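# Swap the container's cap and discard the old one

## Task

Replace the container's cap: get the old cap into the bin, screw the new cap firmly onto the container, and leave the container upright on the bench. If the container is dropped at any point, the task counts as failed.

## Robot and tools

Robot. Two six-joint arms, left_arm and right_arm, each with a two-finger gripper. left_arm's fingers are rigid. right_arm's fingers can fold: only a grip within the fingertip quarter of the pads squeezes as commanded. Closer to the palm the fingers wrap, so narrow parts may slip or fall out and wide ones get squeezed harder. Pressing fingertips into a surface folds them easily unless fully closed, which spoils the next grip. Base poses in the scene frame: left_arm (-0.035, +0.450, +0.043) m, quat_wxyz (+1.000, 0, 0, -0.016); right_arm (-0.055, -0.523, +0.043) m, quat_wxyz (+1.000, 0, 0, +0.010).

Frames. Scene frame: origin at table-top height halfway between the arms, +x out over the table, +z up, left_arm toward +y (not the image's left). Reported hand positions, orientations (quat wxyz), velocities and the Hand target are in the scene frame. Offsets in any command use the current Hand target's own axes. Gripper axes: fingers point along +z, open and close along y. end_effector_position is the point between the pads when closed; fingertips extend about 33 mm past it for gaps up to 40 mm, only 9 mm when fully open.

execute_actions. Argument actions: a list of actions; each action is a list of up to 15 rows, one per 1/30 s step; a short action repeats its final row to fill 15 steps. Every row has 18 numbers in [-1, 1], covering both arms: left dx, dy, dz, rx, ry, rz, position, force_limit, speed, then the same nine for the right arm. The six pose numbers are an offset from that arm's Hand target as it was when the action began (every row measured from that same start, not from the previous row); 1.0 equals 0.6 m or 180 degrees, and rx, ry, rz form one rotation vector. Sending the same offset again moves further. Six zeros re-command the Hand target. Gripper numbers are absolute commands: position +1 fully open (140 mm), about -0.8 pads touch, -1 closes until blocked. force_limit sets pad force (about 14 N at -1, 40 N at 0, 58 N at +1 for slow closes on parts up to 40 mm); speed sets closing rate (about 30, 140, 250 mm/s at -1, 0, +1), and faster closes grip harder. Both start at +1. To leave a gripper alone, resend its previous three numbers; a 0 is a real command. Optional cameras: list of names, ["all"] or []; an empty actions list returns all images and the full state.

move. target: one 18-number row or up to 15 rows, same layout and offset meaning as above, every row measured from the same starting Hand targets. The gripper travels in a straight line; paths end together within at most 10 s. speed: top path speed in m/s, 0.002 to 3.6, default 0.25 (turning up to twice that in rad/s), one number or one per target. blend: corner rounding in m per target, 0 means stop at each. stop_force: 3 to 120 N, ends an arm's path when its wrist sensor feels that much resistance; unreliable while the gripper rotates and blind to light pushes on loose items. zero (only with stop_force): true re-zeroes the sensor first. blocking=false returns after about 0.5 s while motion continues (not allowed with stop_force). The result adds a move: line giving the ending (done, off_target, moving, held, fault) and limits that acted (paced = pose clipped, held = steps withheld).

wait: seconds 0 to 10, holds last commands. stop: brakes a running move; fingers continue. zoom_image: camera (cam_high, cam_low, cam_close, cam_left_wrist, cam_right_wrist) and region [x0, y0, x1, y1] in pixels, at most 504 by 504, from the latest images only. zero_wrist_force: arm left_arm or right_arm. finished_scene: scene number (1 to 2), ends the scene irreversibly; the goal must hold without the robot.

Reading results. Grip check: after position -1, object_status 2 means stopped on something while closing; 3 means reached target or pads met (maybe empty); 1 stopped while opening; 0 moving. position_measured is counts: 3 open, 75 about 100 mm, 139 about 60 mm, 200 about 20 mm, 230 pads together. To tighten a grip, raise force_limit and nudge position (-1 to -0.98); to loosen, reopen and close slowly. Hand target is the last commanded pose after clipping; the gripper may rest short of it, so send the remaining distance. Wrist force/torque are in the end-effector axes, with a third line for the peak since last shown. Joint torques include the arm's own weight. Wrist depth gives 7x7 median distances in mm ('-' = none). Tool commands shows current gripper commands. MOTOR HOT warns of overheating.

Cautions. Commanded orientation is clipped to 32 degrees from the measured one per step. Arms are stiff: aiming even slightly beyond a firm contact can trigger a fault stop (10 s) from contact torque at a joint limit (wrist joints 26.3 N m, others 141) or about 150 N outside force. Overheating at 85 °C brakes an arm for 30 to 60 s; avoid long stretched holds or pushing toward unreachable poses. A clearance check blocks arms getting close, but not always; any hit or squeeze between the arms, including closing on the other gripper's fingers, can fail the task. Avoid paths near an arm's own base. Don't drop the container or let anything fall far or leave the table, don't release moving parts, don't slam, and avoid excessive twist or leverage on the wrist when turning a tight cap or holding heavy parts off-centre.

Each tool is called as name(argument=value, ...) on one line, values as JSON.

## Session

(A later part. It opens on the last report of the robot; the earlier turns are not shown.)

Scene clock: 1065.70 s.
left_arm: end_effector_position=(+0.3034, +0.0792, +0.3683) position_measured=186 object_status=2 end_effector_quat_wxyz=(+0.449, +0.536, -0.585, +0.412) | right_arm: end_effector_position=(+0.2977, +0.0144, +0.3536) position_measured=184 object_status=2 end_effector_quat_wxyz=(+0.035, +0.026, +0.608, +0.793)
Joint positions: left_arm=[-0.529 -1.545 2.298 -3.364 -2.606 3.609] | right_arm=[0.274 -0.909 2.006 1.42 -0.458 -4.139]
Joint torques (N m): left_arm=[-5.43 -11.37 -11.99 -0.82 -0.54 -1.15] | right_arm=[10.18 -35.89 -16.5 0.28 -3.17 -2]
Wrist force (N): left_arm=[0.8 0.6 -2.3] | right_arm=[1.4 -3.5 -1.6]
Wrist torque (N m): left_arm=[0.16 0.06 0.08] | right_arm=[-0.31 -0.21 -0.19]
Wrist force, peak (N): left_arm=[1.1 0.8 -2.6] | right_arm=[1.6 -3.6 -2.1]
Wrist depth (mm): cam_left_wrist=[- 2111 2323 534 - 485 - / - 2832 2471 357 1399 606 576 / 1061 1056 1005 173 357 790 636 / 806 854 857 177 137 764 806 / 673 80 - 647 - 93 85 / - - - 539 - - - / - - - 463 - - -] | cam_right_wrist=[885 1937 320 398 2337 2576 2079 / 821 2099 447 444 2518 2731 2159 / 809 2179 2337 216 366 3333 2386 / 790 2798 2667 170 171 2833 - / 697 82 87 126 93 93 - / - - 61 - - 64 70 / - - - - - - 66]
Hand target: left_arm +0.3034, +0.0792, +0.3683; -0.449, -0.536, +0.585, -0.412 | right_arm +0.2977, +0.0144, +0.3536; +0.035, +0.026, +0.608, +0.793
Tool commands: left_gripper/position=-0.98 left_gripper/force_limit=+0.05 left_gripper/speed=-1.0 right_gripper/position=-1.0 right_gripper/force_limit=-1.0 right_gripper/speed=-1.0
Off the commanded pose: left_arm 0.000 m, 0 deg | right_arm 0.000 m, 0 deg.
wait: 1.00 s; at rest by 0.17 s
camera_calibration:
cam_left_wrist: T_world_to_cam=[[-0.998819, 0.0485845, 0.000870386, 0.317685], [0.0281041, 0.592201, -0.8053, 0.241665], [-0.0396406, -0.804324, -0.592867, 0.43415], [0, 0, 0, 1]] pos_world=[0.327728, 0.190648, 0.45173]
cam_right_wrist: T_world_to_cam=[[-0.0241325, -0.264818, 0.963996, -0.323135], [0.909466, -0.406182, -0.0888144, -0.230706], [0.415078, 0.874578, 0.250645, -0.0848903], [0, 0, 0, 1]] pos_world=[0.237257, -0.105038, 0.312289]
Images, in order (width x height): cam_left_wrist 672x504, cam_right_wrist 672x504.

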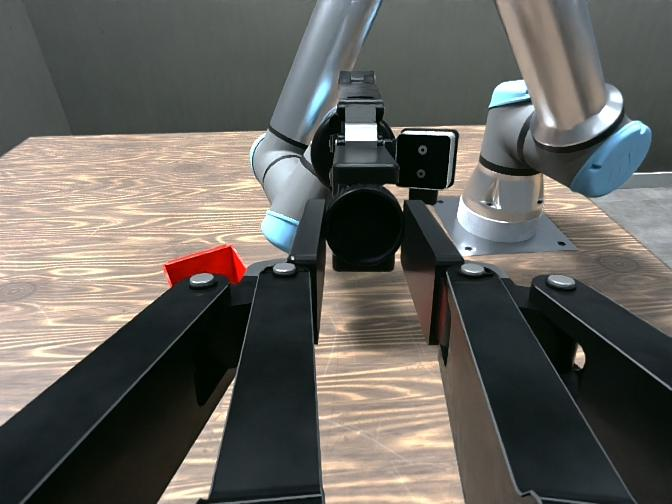

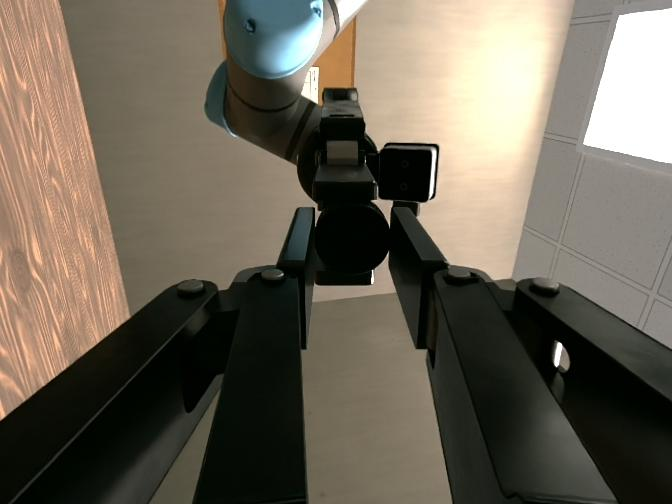

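move(target=[0,0,0,0,0,0,-0.98,0.05,-1,0,0,0,0,0,0,-0.98,0.1,-1], speed=0.03)

wait(seconds=0.7)

move(target=[0,0,0,0,0,0,-0.3,0.05,-1,0,0,0,0,0,0,-0.98,0.1,-1], speed=0.03, cameras=["cam_left_wrist","cam_right_wrist"])

Scene clock: 1071.57 s.
left_arm: end_effector_position=(+0.3034, +0.0792, +0.3683) position_measured=186 object_status=2 end_effector_quat_wxyz=(+0.449, +0.536, -0.585, +0.412) | right_arm: end_effector_position=(+0.2977, +0.0144, +0.3536) position_measured=187 object_status=0 end_effector_quat_wxyz=(+0.035, +0.026, +0.608, +0.793)
Joint positions: left_arm=[-0.529 -1.545 2.298 -3.364 -2.606 3.609] | right_arm=[0.274 -0.909 2.006 1.42 -0.458 -4.139]
Joint torques (N m): left_arm=[-6.04 -12.01 -11.84 -0.85 -0.45 -1.28] | right_arm=[9.03 -42.86 -16.82 2.92 -3.13 -1.91]
Wrist force (N): left_arm=[0.8 1.6 -14.0] | right_arm=[0.5 -3.3 -13.2]
Wrist torque (N m): left_arm=[0.17 0.14 0.07] | right_arm=[-0.23 -0.21 -0.19]
Wrist force, peak (N): left_arm=[0.8 1.6 -14.0] | right_arm=[0.5 -3.3 -13.2]
Wrist depth (mm): cam_left_wrist=[2020 - - 528 - 483 2497 / - - 1242 360 - 605 576 / 1061 1065 1010 173 360 785 633 / 809 845 841 177 136 769 795 / 671 80 - 640 - 92 85 / - - - 539 - - - / - - - 465 - - -] | cam_right_wrist=[885 1954 319 397 2313 2547 2159 / 849 2079 445 362 2547 2731 2201 / 807 2337 2798 216 355 2731 2833 / 784 2386 2491 170 169 3598 - / 700 81 86 118 93 94 - / - - 61 - - 64 70 / - - - - - - 66]
Hand target: left_arm +0.3034, +0.0792, +0.3683; -0.449, -0.536, +0.585, -0.412 | right_arm +0.2977, +0.0144, +0.3536; +0.035, +0.026, +0.608, +0.793
Off the commanded pose: left_arm 0.000 m, 0 deg | right_arm 0.000 m, 0 deg.
move: done

Scene clock: 1072.27 s.
left_arm: end_effector_position=(+0.3034, +0.0792, +0.3683) position_measured=186 object_status=2 end_effector_quat_wxyz=(+0.449, +0.536, -0.585, +0.412) | right_arm: end_effector_position=(+0.2977, +0.0144, +0.3536) position_measured=187 object_status=2 end_effector_quat_wxyz=(+0.035, +0.026, +0.608, +0.793)
Joint positions: left_arm=[-0.529 -1.545 2.298 -3.364 -2.606 3.609] | right_arm=[0.274 -0.909 2.006 1.42 -0.458 -4.139]
Joint torques (N m): left_arm=[-5.91 -11.97 -12.3 -0.81 -0.38 -1.21] | right_arm=[9.14 -43.45 -16.41 2.77 -3.1 -1.97]
Wrist force (N): left_arm=[1.2 1.1 -13.6] | right_arm=[0.6 -3.5 -12.9]
Wrist torque (N m): left_arm=[0.07 0.07 0.07] | right_arm=[-0.27 -0.24 -0.20]
Wrist force, peak (N): left_arm=[1.2 1.4 -14.0] | right_arm=[0.4 -3.6 -13.4]
Wrist depth (mm): cam_left_wrist=[- - - 538 2300 490 2370 / 2171 1216 1305 361 2552 611 606 / 1075 1075 993 173 358 782 2867 / 801 804 845 178 137 774 801 / 679 80 - 645 - 93 85 / - - - 536 - - - / - - - 462 - - -] | cam_right_wrist=[882 2138 320 399 2289 2491 2159 / 843 2138 447 444 2491 2636 2179 / 804 2289 2411 216 353 2698 2547 / 784 2361 2518 170 169 3192 - / 704 81 87 119 93 94 - / - - 61 1905 - 64 70 / - - - - - - 66]
Hand target: left_arm +0.3034, +0.0792, +0.3683; -0.449, -0.536, +0.585, -0.412 | right_arm +0.2977, +0.0144, +0.3536; +0.035, +0.026, +0.608, +0.793
Tool commands: left_gripper/position=-0.98 left_gripper/force_limit=+0.05 left_gripper/speed=-1.0 right_gripper/position=-0.98 right_gripper/force_limit=+0.1 right_gripper/speed=-1.0
Off the commanded pose: left_arm 0.000 m, 0 deg | right_arm 0.000 m, 0 deg.
wait: 0.70 s; at rest by 0.17 s

Scene clock: 1072.93 s.
left_arm: end_effector_position=(+0.3034, +0.0792, +0.3683) position_measured=167 object_status=0 end_effector_quat_wxyz=(+0.449, +0.536, -0.585, +0.412) | right_arm: end_effector_position=(+0.2977, +0.0144, +0.3536) position_measured=187 object_status=2 end_effector_quat_wxyz=(+0.035, +0.026, +0.608, +0.793)
Joint positions: left_arm=[-0.529 -1.545 2.298 -3.364 -2.606 3.609] | right_arm=[0.274 -0.909 2.006 1.42 -0.458 -4.139]
Joint torques (N m): left_arm=[-5.52 -12.21 -12.51 -1.66 -0.33 -1.16] | right_arm=[9 -43.77 -17.11 2.8 -2.81 -2.06]
Wrist force (N): left_arm=[-0.2 0.3 1.0] | right_arm=[1.9 -2.0 1.3]
Wrist torque (N m): left_arm=[0.16 0.00 0.07] | right_arm=[-0.26 -0.24 -0.19]
Wrist force, peak (N): left_arm=[1.0 1.4 -13.6] | right_arm=[0.4 -3.5 -13.2]
Wrist depth (mm): cam_left_wrist=[- 2212 2277 534 - 480 2233 / - - 2445 557 - 606 561 / 1065 1070 997 173 357 779 636 / 804 838 123 177 140 795 806 / - 80 - 642 - 92 87 / - - - 540 - - - / - - - 465 - - -] | cam_right_wrist=[892 1937 319 400 2386 2491 2267 / 846 2159 434 400 2605 3333 2289 / 807 2201 - 219 356 2698 1873 / 793 2337 - 170 135 - - / 700 81 87 119 93 94 - / - - 61 - - 64 70 / - - - - - - 66]
Hand target: left_arm +0.3034, +0.0792, +0.3683; -0.449, -0.536, +0.585, -0.412 | right_arm +0.2977, +0.0144, +0.3536; +0.035, +0.026, +0.608, +0.793
Off the commanded pose: left_arm 0.000 m, 0 deg | right_arm 0.000 m, 0 deg.
move: done
camera_calibration:
cam_left_wrist: T_world_to_cam=[[-0.998821, 0.0485321, 0.000954415, 0.317658], [0.0280078, 0.592254, -0.805264, 0.24167], [-0.0396464, -0.804288, -0.592915, 0.434167], [0, 0, 0, 1]] pos_world=[0.327728, 0.190649, 0.451729]
cam_right_wrist: T_world_to_cam=[[-0.0241325, -0.264818, 0.963996, -0.323135], [0.909466, -0.406182, -0.0888144, -0.230706], [0.415078, 0.874578, 0.250645, -0.0848903], [0, 0, 0, 1]] pos_world=[0.237257, -0.105038, 0.312289]
Images, in order (width x height): cam_left_wrist 672x504, cam_right_wrist 672x504.

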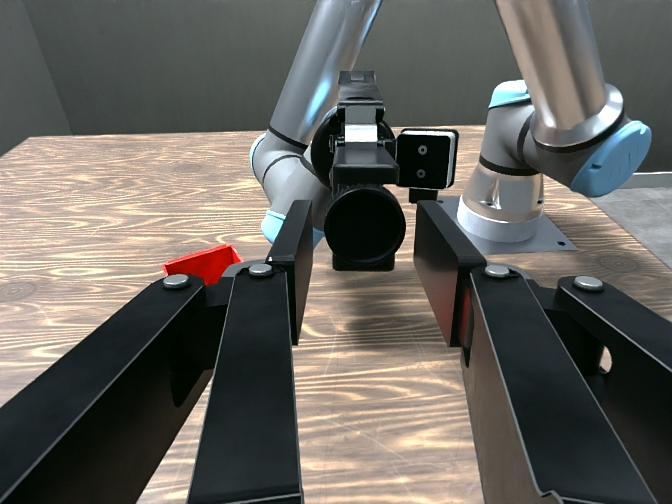

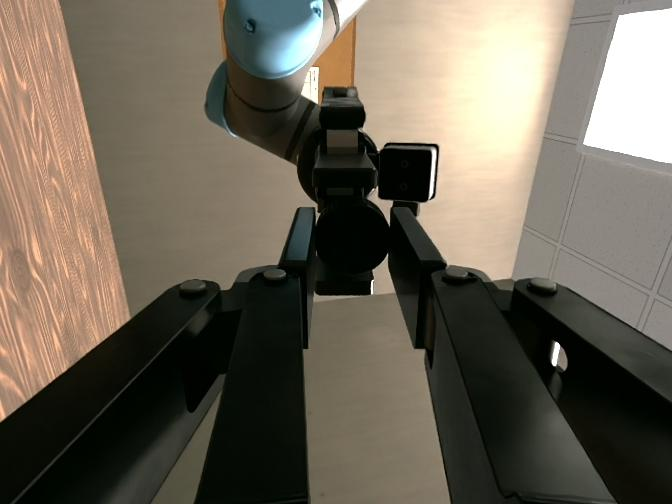

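move(target=[[0,0,-0.25,0,0,0,0.1,0.05,-1,0,0,0,0,0,0,-0.98,0.1,-1],[-0.2670,-0.3030,-0.2345,-0.0532,-0.0280,0.0165,0.1,0.05,-1,0,0,0,0,0,0,-0.98,0.1,-1],[-0.5215,-0.3461,-0.1102,-0.0532,-0.0280,0.0165,0.1,0.05,-1,0,0,0,0,0,0,-0.98,0.1,-1]], speed=[0.12,0.25,0.25], blend=[0.02,0.04,0], cameras=["cam_left_wrist","cam_close","cam_right_wrist"])

Scene clock: 1095.77 s.
left_arm: end_effector_position=(+0.5230, +0.2051, +0.0832) position_measured=117 object_status=3 end_effector_quat_wxyz=(-0.455, -0.499, +0.650, -0.349) | right_arm: end_effector_position=(+0.2977, +0.0144, +0.3536) position_measured=187 object_status=2 end_effector_quat_wxyz=(+0.035, +0.026, +0.608, +0.793)
Joint positions: left_arm=[-0.122 -0.848 1.745 -2.175 -2.776 5.023] | right_arm=[0.274 -0.909 2.006 1.42 -0.458 -4.139]
Joint torques (N m): left_arm=[-6.04 -39.81 -23.41 -4.11 -3.58 -1.51] | right_arm=[5.66 -43.67 -17.16 2.71 -2.49 -2.04]
Wrist force (N): left_arm=[-0.1 0.4 1.3] | right_arm=[1.8 -2.4 1.3]
Wrist torque (N m): left_arm=[0.20 -0.04 0.04] | right_arm=[-0.35 -0.21 -0.18]
Wrist force, peak (N): left_arm=[-1.6 -0.1 1.9] | right_arm=[1.9 -2.4 1.6]
Wrist depth (mm): cam_left_wrist=[702 691 576 588 693 689 685 / 462 462 461 460 461 459 456 / 343 345 345 344 344 344 339 / 275 287 137 275 264 135 273 / - - 221 229 228 113 90 / - - 196 196 196 - - / - - 171 172 171 - -] | cam_right_wrist=[882 2006 2061 574 2337 2518 - / 827 2061 2138 484 2547 2667 2201 / 804 2337 488 496 2731 3022 - / 782 496 479 168 135 4047 2731 / 706 81 87 92 93 94 2201 / - - 61 - - 64 70 / - - - - - - 66]
Hand target: left_arm +0.5230, +0.2051, +0.0832; -0.455, -0.499, +0.650, -0.349 | right_arm +0.2977, +0.0144, +0.3536; +0.035, +0.026, +0.608, +0.793
Off the commanded pose: left_arm 0.000 m, 0 deg | right_arm 0.000 m, 0 deg.
move: done
camera_calibration:
cam_left_wrist: T_world_to_cam=[[-0.975104, 0.22174, -0.00175041, 0.483344], [0.147941, 0.644654, -0.750023, -0.14672], [-0.165182, -0.73161, -0.66141, 0.431553], [0, 0, 0, 1]] pos_world=[0.564301, 0.303135, 0.176236]
cam_right_wrist: T_world_to_cam=[[-0.0241325, -0.264818, 0.963996, -0.323135], [0.909466, -0.406182, -0.0888144, -0.230706], [0.415078, 0.874578, 0.250645, -0.0848903], [0, 0, 0, 1]] pos_world=[0.237257, -0.105038, 0.312289]
Images, in order (width x height): cam_close 672x504, cam_left_wrist 672x504, cam_right_wrist 672x504.

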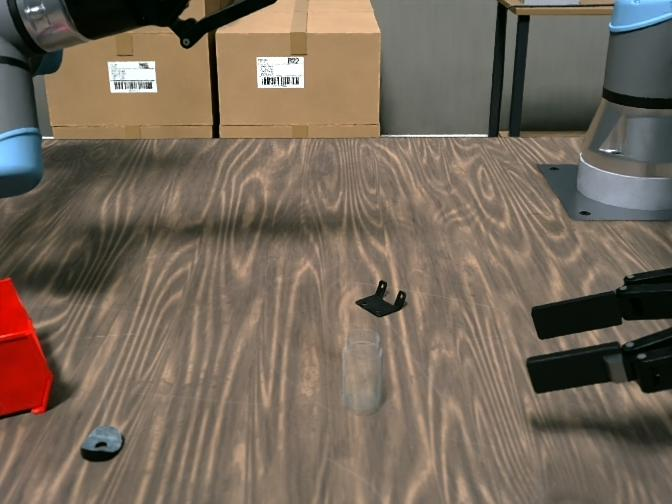

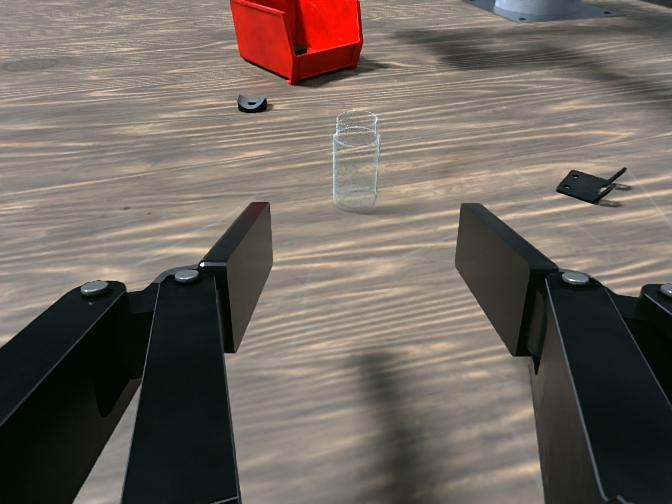

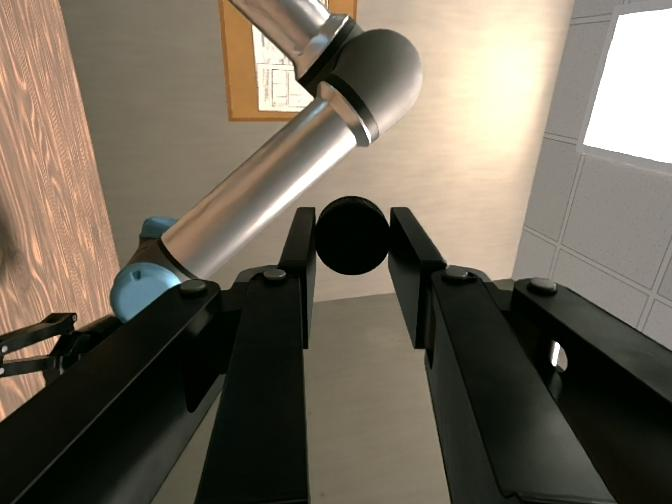

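move(target=[0,0,0.25,0,0,0,0.1,0.05,-1,-0.3010,-0.2396,0.0318,0.5732,-0.1268,0.0978,-0.98,0.1,-1], speed=0.25, cameras=["cam_left_wrist","cam_close","cam_right_wrist"])

Scene clock: 1166.10 s.
left_arm: end_effector_position=(+0.4864, +0.0690, +0.0318) position_measured=117 object_status=3 end_effector_quat_wxyz=(-0.455, -0.499, +0.650, -0.349) | right_arm: end_effector_position=(+0.4826, +0.0540, +0.2198) position_measured=187 object_status=2 end_effector_quat_wxyz=(+0.000, +0.259, +0.966, +0.000)
Joint positions: left_arm=[-0.355 -0.655 1.807 -3.049 -2.772 4.364] | right_arm=[0.631 -0.833 0.805 4.741 -1.571 -5.109]
Joint torques (N m): left_arm=[-6.62 -41.36 -19.38 -4.53 -0.89 -1.26] | right_arm=[10.53 -48.23 -31.99 -0.93 -1.98 1.88]
Wrist force (N): left_arm=[-0.1 0.2 1.1] | right_arm=[0.2 -0.5 0.6]
Wrist torque (N m): left_arm=[0.19 -0.04 0.06] | right_arm=[-0.10 -0.02 -0.07]
Wrist force, peak (N): left_arm=[0.1 0.5 1.6] | right_arm=[1.9 -2.4 1.8]
Wrist depth (mm): cam_left_wrist=[488 487 397 414 484 485 482 / 326 325 324 324 323 322 324 / 244 243 242 243 243 243 243 / 195 202 137 194 187 186 194 / - - 157 162 162 123 90 / - - 139 139 139 139 - / - - 121 121 121 - -] | cam_right_wrist=[320 321 319 319 317 314 315 / 338 338 338 334 329 264 222 / 358 357 356 353 353 288 251 / 379 380 372 170 146 380 381 / 394 81 87 396 93 94 394 / - - 61 430 - 64 70 / - - - 464 - - 66]
Hand target: left_arm +0.4864, +0.0690, +0.0318; -0.455, -0.499, +0.650, -0.349 | right_arm +0.4826, +0.0541, +0.2198; +0.000, +0.259, +0.966, -0.001
Off the commanded pose: left_arm 0.000 m, 0 deg | right_arm 0.000 m, 0 deg.
move: done
camera_calibration:
cam_left_wrist: T_world_to_cam=[[-0.975117, 0.221686, -0.00179938, 0.477863], [0.147954, 0.644711, -0.749971, -0.092157], [-0.165098, -0.731576, -0.661468, 0.291913], [0, 0, 0, 1]] pos_world=[0.527802, 0.167036, 0.124836]
cam_right_wrist: T_world_to_cam=[[0.499444, 0.86632, 0.00674307, -0.282558], [0.814326, -0.472097, 0.337636, -0.438814], [0.295684, -0.163139, -0.941253, 0.213022], [0, 0, 0, 1]] pos_world=[0.435473, 0.0723753, 0.350572]
Images, in order (width x height): cam_close 672x504, cam_left_wrist 672x504, cam_right_wrist 672x504.

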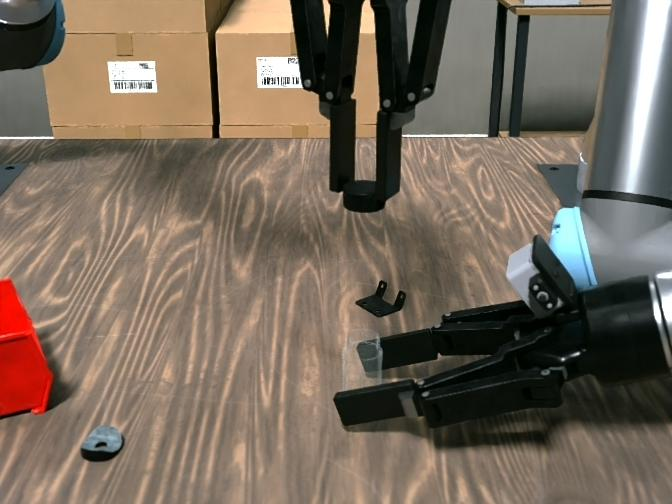

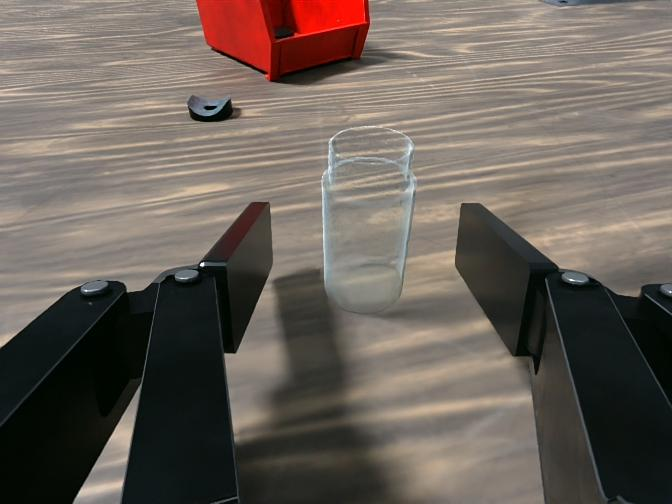

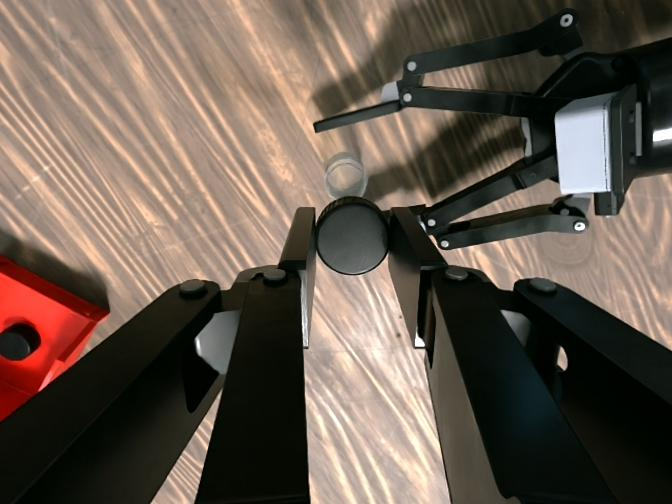

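move(target=[0,0,0,0,0,0,-1,-1,-1,0,0,0,0,0,0,-0.98,0.1,-1], speed=0.05)

wait(seconds=1.2)

move(target=[0,0,0,0,0,0,-0.98,0.2,-1,0,0,0,0,0,0,-0.98,0.1,-1], speed=0.05)

wait(seconds=0.7, cameras=["cam_left_wrist","cam_close","cam_right_wrist"])

zoom_image(camera="cam_close", region=[290, 120, 450, 440])

zoom_image(camera="cam_right_wrist", region=[270, 130, 430, 290])

Scene clock: 1175.70 s.
left_arm: end_effector_position=(+0.4864, +0.0690, +0.0318) position_measured=183 object_status=2 end_effector_quat_wxyz=(-0.455, -0.499, +0.650, -0.349) | right_arm: end_effector_position=(+0.4826, +0.0541, +0.2198) position_measured=187 object_status=2 end_effector_quat_wxyz=(+0.000, +0.259, +0.966, -0.001)
Joint positions: left_arm=[-0.355 -0.655 1.807 -3.049 -2.772 4.364] | right_arm=[0.631 -0.832 0.805 4.741 -1.571 -5.109]
Joint torques (N m): left_arm=[-7.24 -42.18 -15.97 -4.1 -0.96 -1.27] | right_arm=[10.48 -47.55 -31.52 -0.85 -1.91 1.87]
Wrist force (N): left_arm=[1.4 0.2 0.2] | right_arm=[0.4 -0.2 0.6]
Wrist torque (N m): left_arm=[0.18 -0.09 0.08] | right_arm=[-0.04 -0.04 -0.08]
Wrist force, peak (N): left_arm=[-0.2 0.2 1.5] | right_arm=[0.2 -0.9 1.0]
Wrist depth (mm): cam_left_wrist=[490 491 - 385 487 485 485 / 325 325 326 326 324 323 322 / 243 243 242 243 242 242 242 / 195 195 202 186 169 194 194 / 168 80 - 162 156 93 85 / - - - 139 - - - / - - - 121 121 - -] | cam_right_wrist=[322 321 319 320 320 313 314 / 338 336 337 336 293 261 222 / 358 357 356 353 348 283 252 / 382 378 375 171 169 379 381 / 394 81 87 400 93 94 393 / - - 61 427 - 64 70 / - - - 468 - - 66]
Hand target: left_arm +0.4864, +0.0690, +0.0318; -0.455, -0.499, +0.650, -0.349 | right_arm +0.4826, +0.0541, +0.2198; +0.000, +0.259, +0.966, -0.001
Off the commanded pose: left_arm 0.000 m, 0 deg | right_arm 0.000 m, 0 deg.
move: done

Scene clock: 1176.90 s.
left_arm: end_effector_position=(+0.4864, +0.0690, +0.0318) position_measured=183 object_status=2 end_effector_quat_wxyz=(-0.455, -0.499, +0.650, -0.349) | right_arm: end_effector_position=(+0.4826, +0.0541, +0.2198) position_measured=187 object_status=2 end_effector_quat_wxyz=(+0.000, +0.259, +0.966, -0.001)
Joint positions: left_arm=[-0.355 -0.655 1.807 -3.049 -2.772 4.364] | right_arm=[0.631 -0.832 0.805 4.741 -1.571 -5.109]
Joint torques (N m): left_arm=[-6.41 -42.16 -14.42 -2.11 -1.01 -1.22] | right_arm=[10.33 -48.06 -31.71 -1.14 -1.88 1.96]
Wrist force (N): left_arm=[1.4 0.5 0.1] | right_arm=[-0.1 -0.7 0.6]
Wrist torque (N m): left_arm=[0.24 -0.10 0.08] | right_arm=[-0.14 0.06 -0.08]
Wrist force, peak (N): left_arm=[1.5 0.3 0.0] | right_arm=[0.0 -1.0 0.9]
Wrist depth (mm): cam_left_wrist=[491 489 402 443 487 485 482 / 327 324 324 323 325 323 321 / 244 243 243 242 243 242 242 / 195 195 202 187 169 194 194 / 168 80 - 162 157 93 85 / - - - 139 - - - / - - - 121 121 - -] | cam_right_wrist=[322 320 319 319 321 313 313 / 337 338 339 337 294 261 222 / 356 356 357 354 348 283 252 / 380 379 375 171 169 379 378 / 393 81 87 400 93 94 395 / - - 61 428 - 64 70 / - - - 468 - - 66]
Hand target: left_arm +0.4864, +0.0690, +0.0318; -0.455, -0.499, +0.650, -0.349 | right_arm +0.4826, +0.0541, +0.2198; +0.000, +0.259, +0.966, -0.001
Tool commands: left_gripper/position=-1.0 left_gripper/force_limit=-1.0 left_gripper/speed=-1.0 right_gripper/position=-0.98 right_gripper/force_limit=+0.1 right_gripper/speed=-1.0
Off the commanded pose: left_arm 0.000 m, 0 deg | right_arm 0.000 m, 0 deg.
wait: 1.20 s; at rest by 0.17 s

Scene clock: 1177.40 s.
left_arm: end_effector_position=(+0.4864, +0.0690, +0.0318) position_measured=185 object_status=0 end_effector_quat_wxyz=(-0.455, -0.499, +0.650, -0.349) | right_arm: end_effector_position=(+0.4826, +0.0541, +0.2198) position_measured=187 object_status=2 end_effector_quat_wxyz=(+0.000, +0.259, +0.966, -0.001)
Joint positions: left_arm=[-0.355 -0.655 1.807 -3.049 -2.772 4.364] | right_arm=[0.631 -0.832 0.805 4.741 -1.571 -5.109]
Joint torques (N m): left_arm=[-7.09 -41.49 -13.22 -1.42 -1.07 -1.31] | right_arm=[9.68 -48.57 -32.14 -1.04 -1.81 1.83]
Wrist force (N): left_arm=[2.5 0.1 -0.7] | right_arm=[0.1 -0.6 0.3]
Wrist torque (N m): left_arm=[0.21 -0.05 0.10] | right_arm=[-0.12 0.01 -0.08]
Wrist force, peak (N): left_arm=[2.8 0.0 -1.2] | right_arm=[-0.2 -0.8 1.0]
Wrist depth (mm): cam_left_wrist=[491 489 410 430 486 482 483 / 326 326 323 323 323 323 323 / 244 243 243 243 242 242 243 / 195 195 203 187 169 194 194 / 168 80 - 162 157 93 85 / - - - 139 - - - / - - - 121 121 - -] | cam_right_wrist=[319 320 320 321 319 314 313 / 337 337 336 339 292 261 222 / 358 358 355 353 350 282 252 / 379 382 375 170 169 379 382 / 394 81 86 400 93 94 397 / - - 61 427 - 64 70 / - - - 467 - - 66]
Hand target: left_arm +0.4864, +0.0690, +0.0318; -0.455, -0.499, +0.650, -0.349 | right_arm +0.4826, +0.0541, +0.2198; +0.000, +0.259, +0.966, -0.001
Off the commanded pose: left_arm 0.000 m, 0 deg | right_arm 0.000 m, 0 deg.
move: done

Scene clock: 1178.10 s.
left_arm: end_effector_position=(+0.4864, +0.0690, +0.0318) position_measured=185 object_status=2 end_effector_quat_wxyz=(-0.455, -0.499, +0.650, -0.349) | right_arm: end_effector_position=(+0.4826, +0.0541, +0.2198) position_measured=187 object_status=2 end_effector_quat_wxyz=(+0.000, +0.259, +0.966, -0.001)
Joint positions: left_arm=[-0.355 -0.655 1.807 -3.049 -2.772 4.364] | right_arm=[0.631 -0.832 0.805 4.741 -1.571 -5.109]
Joint torques (N m): left_arm=[-6.11 -41.68 -11.74 -1.46 -1.16 -1.32] | right_arm=[10.32 -47.83 -31.13 -0.98 -1.99 1.86]
Wrist force (N): left_arm=[2.5 0.3 -1.0] | right_arm=[0.0 -0.5 0.4]
Wrist torque (N m): left_arm=[0.25 -0.05 0.10] | right_arm=[-0.09 0.04 -0.08]
Wrist force, peak (N): left_arm=[3.0 0.3 -0.8] | right_arm=[0.4 -0.8 1.0]
Wrist depth (mm): cam_left_wrist=[489 488 394 415 485 486 483 / 327 325 324 324 323 324 324 / 243 243 243 243 243 242 242 / 195 195 202 187 168 194 194 / 168 80 - 162 157 93 85 / - - - 138 - - - / - - - 121 122 - -] | cam_right_wrist=[322 320 319 320 319 314 315 / 338 337 338 335 293 261 222 / 357 357 358 353 350 283 252 / 382 380 376 170 169 380 378 / 394 81 87 400 93 94 396 / - - 61 428 - 64 70 / - - - 466 - - 66]
Hand target: left_arm +0.4864, +0.0690, +0.0318; -0.455, -0.499, +0.650, -0.349 | right_arm +0.4826, +0.0541, +0.2198; +0.000, +0.259, +0.966, -0.001
Tool commands: left_gripper/position=-0.98 left_gripper/force_limit=+0.2 left_gripper/speed=-1.0 right_gripper/position=-0.98 right_gripper/force_limit=+0.1 right_gripper/speed=-1.0
Off the commanded pose: left_arm 0.000 m, 0 deg | right_arm 0.000 m, 0 deg.
wait: 0.70 s; at rest by 0.17 s
camera_calibration:
cam_left_wrist: T_world_to_cam=[[-0.975121, 0.221668, -0.00181379, 0.47787], [0.147943, 0.644665, -0.750013, -0.0921377], [-0.165085, -0.731622, -0.66142, 0.291908], [0, 0, 0, 1]] pos_world=[0.527802, 0.167036, 0.124836]
cam_right_wrist: T_world_to_cam=[[0.499398, 0.866348, 0.00648704, -0.2825], [0.814391, -0.471976, 0.337649, -0.438937], [0.295583, -0.163338, -0.94125, 0.21305], [0, 0, 0, 1]] pos_world=[0.435573, 0.0723748, 0.350572]
Images, in order (width x height): cam_close 672x504, cam_left_wrist 672x504, cam_right_wrist 672x504.

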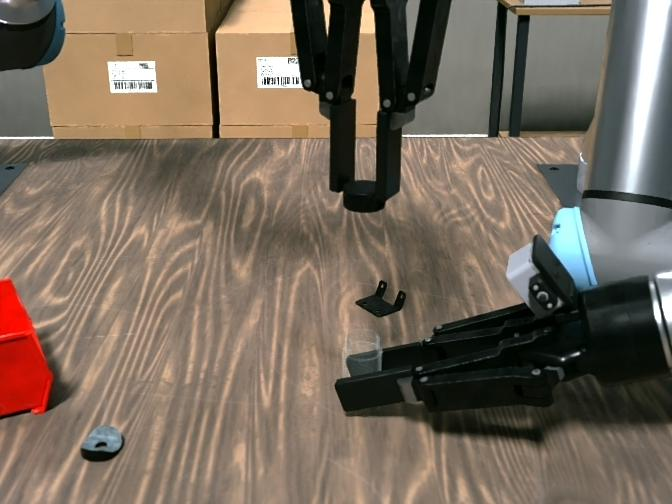

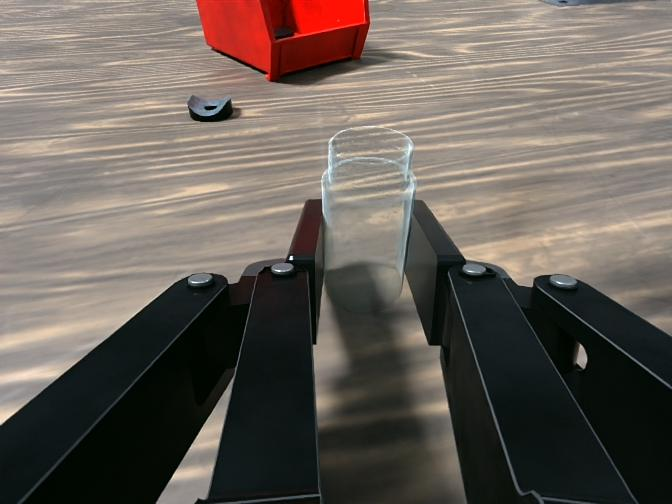

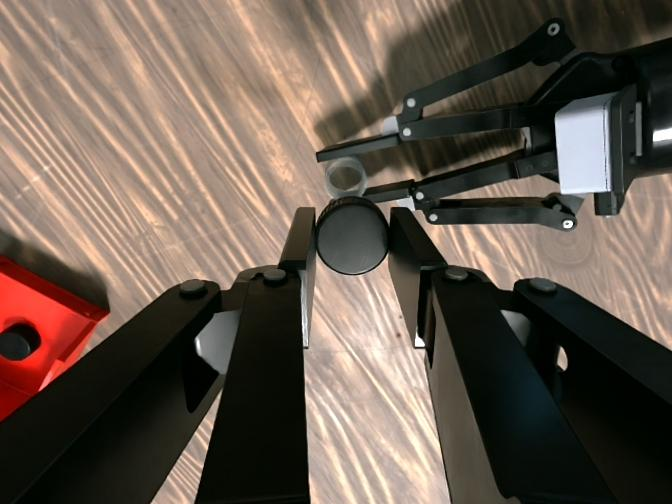

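Scaled by 1.575 from the camera's 672x504 image, which has a finer 960x720 frame.

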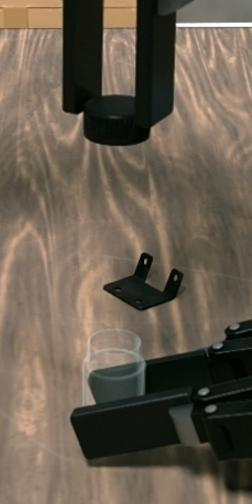

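Scaled by 3.150 from the camera's 672x504 image, which has a finer 960x720 frame.

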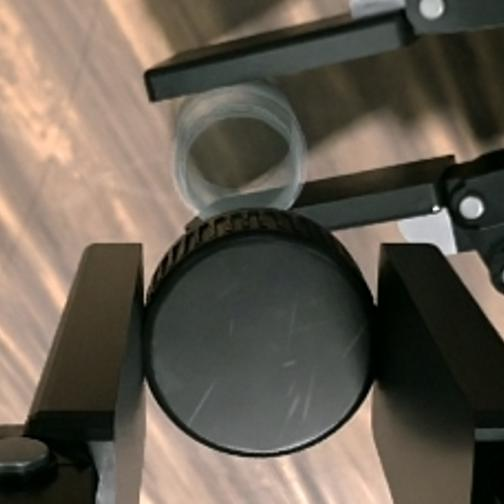

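move(target=[0,0,0,0,0,0,-0.98,0.2,-1,0,0,0.1767,0,0,0,-0.98,0.1,-1], speed=0.12, cameras=["cam_left_wrist","cam_close"])

zoom_image(camera="cam_close", region=[300, 240, 440, 400])

zoom_image(camera="cam_left_wrist", region=[280, 40, 460, 220])

Scene clock: 1203.47 s.
left_arm: end_effector_position=(+0.4864, +0.0690, +0.0318) position_measured=185 object_status=2 end_effector_quat_wxyz=(-0.455, -0.499, +0.650, -0.349) | right_arm: end_effector_position=(+0.4825, +0.0540, +0.1140) position_measured=187 object_status=2 end_effector_quat_wxyz=(+0.000, +0.259, +0.966, -0.001)
Joint positions: left_arm=[-0.355 -0.655 1.807 -3.049 -2.772 4.364] | right_arm=[0.631 -0.802 1.024 4.492 -1.571 -5.109]
Joint torques (N m): left_arm=[-6.88 -41.39 -10.67 -1.46 -1.28 -0.98] | right_arm=[-5.82 -48.23 -14.86 -4.42 1.87 -1.61]
Wrist force (N): left_arm=[2.6 0.1 -1.2] | right_arm=[0.4 -0.4 0.9]
Wrist torque (N m): left_arm=[0.19 -0.07 0.10] | right_arm=[-0.06 -0.05 -0.06]
Wrist force, peak (N): left_arm=[3.1 0.1 -1.1] | right_arm=[0.3 -0.6 1.6]
Wrist depth (mm): cam_left_wrist=[488 490 413 96 407 484 486 / 326 324 305 105 303 323 323 / 244 243 244 243 242 242 242 / 195 194 202 187 169 194 194 / 168 80 - 162 157 93 85 / - - - 139 - - - / - - - 121 122 - -] | cam_right_wrist=[223 223 222 223 223 221 159 / 235 235 235 236 230 178 164 / 249 249 248 243 248 246 175 / 264 265 261 170 169 195 191 / 278 81 87 279 93 94 274 / - - 61 301 - 64 70 / - - - 324 - - 66]
Hand target: left_arm +0.4864, +0.0690, +0.0318; -0.455, -0.499, +0.650, -0.349 | right_arm +0.4825, +0.0540, +0.1138; +0.000, +0.259, +0.966, -0.001
Off the commanded pose: left_arm 0.000 m, 0 deg | right_arm 0.000 m, 0 deg.
move: done
camera_calibration:
cam_left_wrist: T_world_to_cam=[[-0.975117, 0.221686, -0.00179938, 0.477863], [0.147954, 0.644711, -0.749971, -0.092157], [-0.165098, -0.731576, -0.661468, 0.291913], [0, 0, 0, 1]] pos_world=[0.527802, 0.167036, 0.124836]
Images, in order (width x height): cam_close 672x504, cam_left_wrist 672x504.

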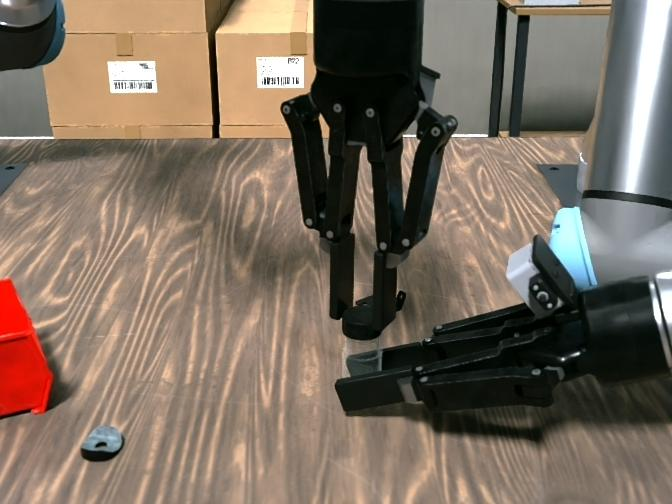

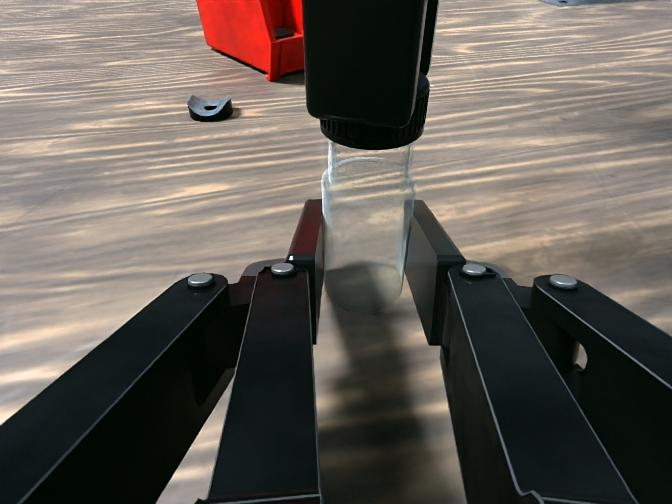

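Scaled by 3.150 from the camera's 672x504 image, which has a finer 960x720 frame.

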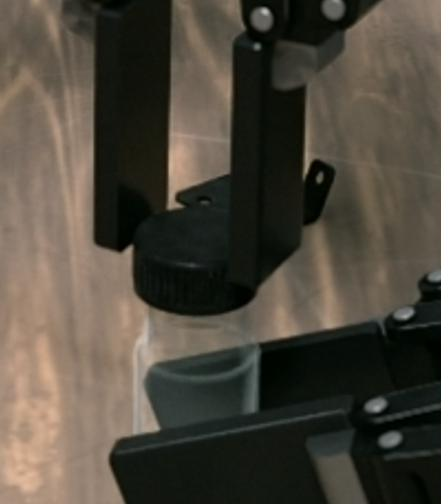

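Scaled by 2.800 from the camera's 672x504 image, which has a finer 960x720 frame.

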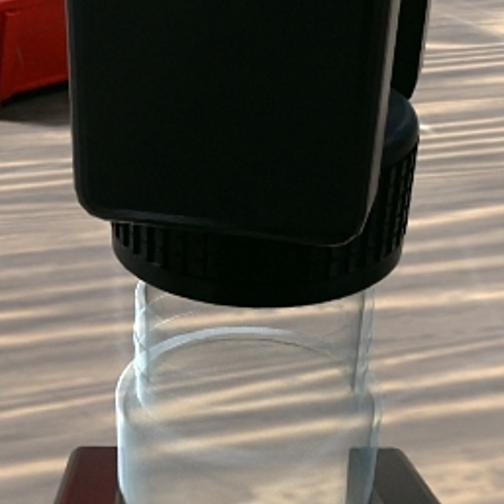

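move(target=[0,0,0,0,0,0,-0.98,0.2,-1,0,0,0.035,0,0,0,-0.98,0.1,-1], speed=0.008, stop_force=4, cameras=["cam_left_wrist"])

zoom_image(camera="cam_left_wrist", region=[280, 40, 460, 220])

Scene clock: 1213.43 s.
left_arm: end_effector_position=(+0.4864, +0.0690, +0.0318) position_measured=185 object_status=2 end_effector_quat_wxyz=(-0.455, -0.499, +0.650, -0.349) | right_arm: end_effector_position=(+0.4825, +0.0540, +0.0997) position_measured=187 object_status=2 end_effector_quat_wxyz=(+0.000, +0.259, +0.966, -0.001)
Joint positions: left_arm=[-0.355 -0.655 1.807 -3.049 -2.772 4.364] | right_arm=[0.631 -0.793 1.045 4.462 -1.571 -5.109]
Joint torques (N m): left_arm=[-2.77 -41.42 -11.11 -1.49 -1.77 -0.63] | right_arm=[-6.01 -59.43 -29.61 -0.44 0.45 -1.63]
Wrist force (N): left_arm=[3.0 0.0 1.8] | right_arm=[1.8 1.3 -2.3]
Wrist torque (N m): left_arm=[0.20 -0.13 0.09] | right_arm=[-0.09 -0.02 -0.08]
Wrist force, peak (N): left_arm=[3.7 -1.1 1.9] | right_arm=[1.6 -0.2 -8.3]
Wrist depth (mm): cam_left_wrist=[489 490 408 96 405 484 484 / 326 324 309 104 304 323 324 / 244 243 243 154 232 242 242 / 195 195 202 187 169 193 194 / 168 80 - 162 157 93 85 / - - - 139 - - - / - - - 121 121 - -] | cam_right_wrist=[210 210 209 210 209 208 145 / 222 221 222 222 217 164 161 / 235 234 234 229 234 231 172 / 249 249 245 168 169 183 177 / 262 81 87 261 93 94 177 / - - 61 284 - 64 70 / - - - 305 - - 66]
Hand target: left_arm +0.4864, +0.0690, +0.0318; -0.455, -0.499, +0.650, -0.349 | right_arm +0.4825, +0.0540, +0.0998; +0.000, +0.259, +0.966, -0.001 (not the last commanded pose)
Off the commanded pose: left_arm 0.000 m, 0 deg | right_arm 0.007 m, 0 deg.
move: contact (right_arm)
camera_calibration:
cam_left_wrist: T_world_to_cam=[[-0.975117, 0.221686, -0.00179938, 0.477863], [0.147954, 0.644711, -0.749971, -0.092157], [-0.165098, -0.731576, -0.661468, 0.291913], [0, 0, 0, 1]] pos_world=[0.527802, 0.167036, 0.124836]
Images, in order (width x height): cam_left_wrist 672x504.

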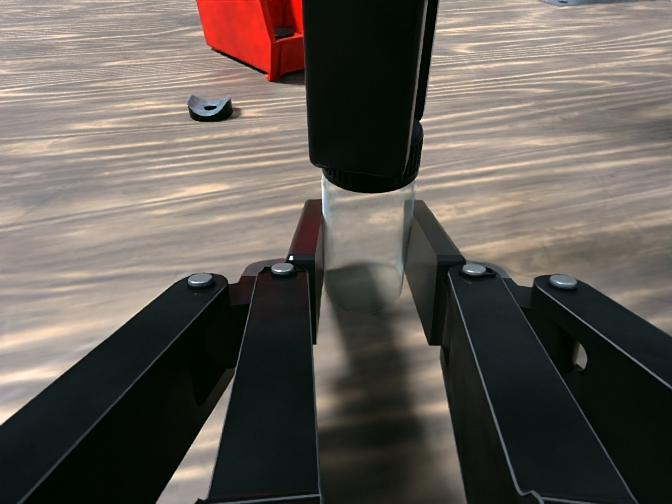

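Scaled by 2.800 from the camera's 672x504 image, which has a finer 960x720 frame.

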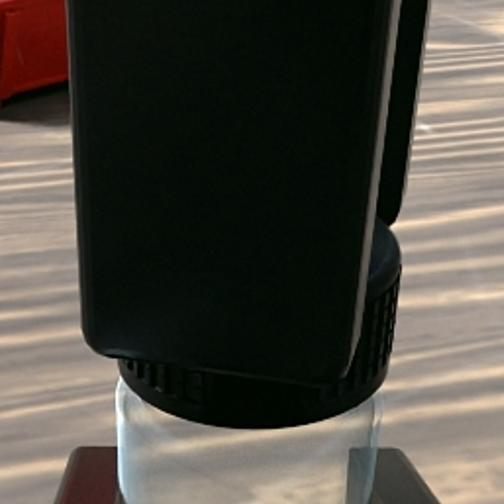

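move(target=[0,0,0,0,0,0,-0.98,0.2,-1,0,0,0.0005,0,0,0.4444,-0.98,0.1,-1], speed=0.3)

Scene clock: 1225.00 s.
left_arm: end_effector_position=(+0.4864, +0.0690, +0.0318) position_measured=185 object_status=2 end_effector_quat_wxyz=(-0.455, -0.499, +0.650, -0.349) | right_arm: end_effector_position=(+0.4825, +0.0539, +0.0995) position_measured=187 object_status=2 end_effector_quat_wxyz=(+0.000, +0.819, +0.574, -0.001)
Joint positions: left_arm=[-0.355 -0.655 1.807 -3.049 -2.772 4.364] | right_arm=[0.631 -0.793 1.046 4.461 -1.571 -3.713]
Joint torques (N m): left_arm=[7.21 -42.9 -11.15 -1.5 -2.05 -0.51] | right_arm=[8.96 -48.54 -28.96 0.63 -2.32 2]
Wrist force (N): left_arm=[3.7 1.4 5.0] | right_arm=[5.7 0.7 0.9]
Wrist torque (N m): left_arm=[0.19 -0.22 0.14] | right_arm=[-0.13 -0.03 -0.09]
Wrist force, peak (N): left_arm=[3.7 1.1 5.6] | right_arm=[6.0 0.5 0.5]
Wrist depth (mm): cam_left_wrist=[489 488 408 399 404 486 485 / 325 325 309 133 286 323 323 / 245 243 244 220 231 242 243 / 195 195 202 187 169 194 194 / 168 80 - 162 157 93 85 / - - - 139 - - - / - - - 121 121 - -] | cam_right_wrist=[209 209 151 207 155 210 209 / 220 221 178 218 218 221 221 / 233 233 234 228 233 235 235 / 247 248 246 171 169 250 249 / 261 81 87 261 93 94 260 / - - 61 283 - 64 70 / - - - 301 - - 66]
Hand target: left_arm +0.4864, +0.0690, +0.0318; -0.455, -0.499, +0.650, -0.349 | right_arm +0.4825, +0.0540, +0.0995; +0.000, +0.819, +0.574, -0.001
Off the commanded pose: left_arm 0.000 m, 0 deg | right_arm 0.000 m, 0 deg.
move: done

move(target=[0,0,0,0,0,0,-0.98,0.2,-1,0.0004,-0.0001,0.0014,0,0,0.4444,-0.98,0.1,-1], speed=0.3)

Scene clock: 1237.83 s.
left_arm: end_effector_position=(+0.4864, +0.0690, +0.0318) position_measured=185 object_status=2 end_effector_quat_wxyz=(-0.455, -0.499, +0.650, -0.349) | right_arm: end_effector_position=(+0.4825, +0.0542, +0.0986) position_measured=187 object_status=2 end_effector_quat_wxyz=(+0.000, +0.996, -0.087, +0.000)
Joint positions: left_arm=[-0.355 -0.655 1.807 -3.049 -2.772 4.364] | right_arm=[0.631 -0.792 1.046 4.46 -1.571 -2.317]
Joint torques (N m): left_arm=[7.32 -42.8 -11.47 -1.5 -2.48 -0.18] | right_arm=[11.25 -48.09 -29.98 0.39 -1.75 1.79]
Wrist force (N): left_arm=[1.7 3.1 3.4] | right_arm=[3.4 -2.8 1.2]
Wrist torque (N m): left_arm=[0.13 -0.08 0.19] | right_arm=[-0.01 0.14 -0.09]
Wrist force, peak (N): left_arm=[3.8 1.3 5.0] | right_arm=[5.7 1.1 1.1]
Wrist depth (mm): cam_left_wrist=[490 491 411 - 485 482 483 / 326 325 324 102 285 323 322 / 244 243 243 130 231 243 242 / 194 195 202 187 169 194 194 / 168 80 - 162 157 93 85 / - - - 139 - - - / - - - 121 121 - -] | cam_right_wrist=[208 208 208 209 208 209 211 / 219 214 217 220 220 221 222 / 226 178 185 206 232 234 235 / 166 186 203 170 169 248 249 / 184 87 87 261 93 94 259 / - - 61 283 - 64 70 / - - - 297 - - 66]
Hand target: left_arm +0.4864, +0.0690, +0.0318; -0.455, -0.499, +0.650, -0.349 | right_arm +0.4825, +0.0542, +0.0986; +0.000, +0.996, -0.087, +0.000
Off the commanded pose: left_arm 0.000 m, 0 deg | right_arm 0.000 m, 0 deg.
move: done

move(target=[[0,0,0,0,0,0,-0.98,0.2,-1,0.0002,0,0.00148,0,0,0.4444,-0.98,0.1,-1],[0,0,0,0,0,0,-0.98,0.2,-1,0.0002,0,0.00296,0,0,0.8889,-0.98,0.1,-1]], speed=0.4, blend=[0.0005,0])

Scene clock: 1250.03 s.
left_arm: end_effector_position=(+0.4864, +0.0690, +0.0318) position_measured=185 object_status=2 end_effector_quat_wxyz=(-0.455, -0.499, +0.650, -0.349) | right_arm: end_effector_position=(+0.4827, +0.0542, +0.0968) position_measured=187 object_status=2 end_effector_quat_wxyz=(+0.000, -0.088, +0.996, +0.000)
Joint positions: left_arm=[-0.355 -0.655 1.807 -3.049 -2.772 4.364] | right_arm=[0.631 -0.79 1.048 4.456 -1.571 0.476]
Joint torques (N m): left_arm=[0.21 -43.43 -11.25 -1.95 -1.01 0.23] | right_arm=[11.12 -49.51 -30.9 -1.47 -1.89 1.98]
Wrist force (N): left_arm=[2.0 -0.1 -0.3] | right_arm=[1.0 -0.5 1.9]
Wrist torque (N m): left_arm=[0.20 -0.03 0.05] | right_arm=[-0.02 -0.05 -0.07]
Wrist force, peak (N): left_arm=[3.9 6.5 -0.8] | right_arm=[5.2 -4.8 5.1]
Wrist depth (mm): cam_left_wrist=[488 488 - 122 97 485 479 / 326 325 323 132 107 323 322 / 243 243 244 134 221 243 242 / 195 195 202 187 168 194 194 / 168 80 - 162 157 93 85 / - - - 139 - - - / - - - 121 121 - -] | cam_right_wrist=[207 207 207 207 207 207 208 / 218 219 219 219 218 219 219 / 231 231 232 226 228 229 232 / 245 246 243 171 145 180 170 / 257 81 87 258 93 94 171 / - - 61 279 - 64 70 / - - - 296 - - 66]
Hand target: left_arm +0.4864, +0.0690, +0.0318; -0.455, -0.499, +0.650, -0.349 | right_arm +0.4827, +0.0542, +0.0968; +0.000, -0.087, +0.996, +0.000
Off the commanded pose: left_arm 0.000 m, 0 deg | right_arm 0.000 m, 0 deg.
move: done

move(target=[0,0,0,0,0,0,-0.98,0.2,-1,0,0,0.0016,0,0,0.4444,-0.98,0.1,-1], speed=0.35)

Scene clock: 1259.23 s.
left_arm: end_effector_position=(+0.4864, +0.0690, +0.0318) position_measured=185 object_status=2 end_effector_quat_wxyz=(-0.455, -0.499, +0.650, -0.349) | right_arm: end_effector_position=(+0.4827, +0.0542, +0.0959) position_measured=187 object_status=2 end_effector_quat_wxyz=(+0.000, +0.573, +0.819, -0.001)
Joint positions: left_arm=[-0.355 -0.655 1.807 -3.049 -2.772 4.364] | right_arm=[0.631 -0.79 1.049 4.454 -1.571 1.872]
Joint torques (N m): left_arm=[-0.41 -44.1 -10.9 -2.71 -2.38 0.46] | right_arm=[10.08 -47.17 -28.42 0.04 -1.97 2.4]
Wrist force (N): left_arm=[1.8 1.4 2.6] | right_arm=[0.8 2.1 -0.6]
Wrist torque (N m): left_arm=[-0.25 -0.07 0.29] | right_arm=[-0.13 0.06 -0.57]
Wrist force, peak (N): left_arm=[3.2 0.3 3.3] | right_arm=[1.1 1.2 -4.2]
Wrist depth (mm): cam_left_wrist=[491 490 404 97 122 484 484 / 325 327 326 109 133 323 323 / 244 244 243 125 231 243 243 / 195 194 202 186 169 194 194 / 168 80 - 162 157 93 85 / - - - 139 - - - / - - - 121 121 - -] | cam_right_wrist=[205 206 206 202 153 165 146 / 217 218 217 213 218 163 154 / 230 230 230 225 193 184 230 / 245 245 241 170 169 245 245 / 257 87 87 257 93 94 254 / - - 61 279 - 64 70 / - - - 297 - - 66]
Hand target: left_arm +0.4864, +0.0690, +0.0318; -0.455, -0.499, +0.650, -0.349 | right_arm +0.4827, +0.0542, +0.0959; +0.000, +0.573, +0.819, -0.001
Off the commanded pose: left_arm 0.000 m, 0 deg | right_arm 0.000 m, 0 deg.
move: done


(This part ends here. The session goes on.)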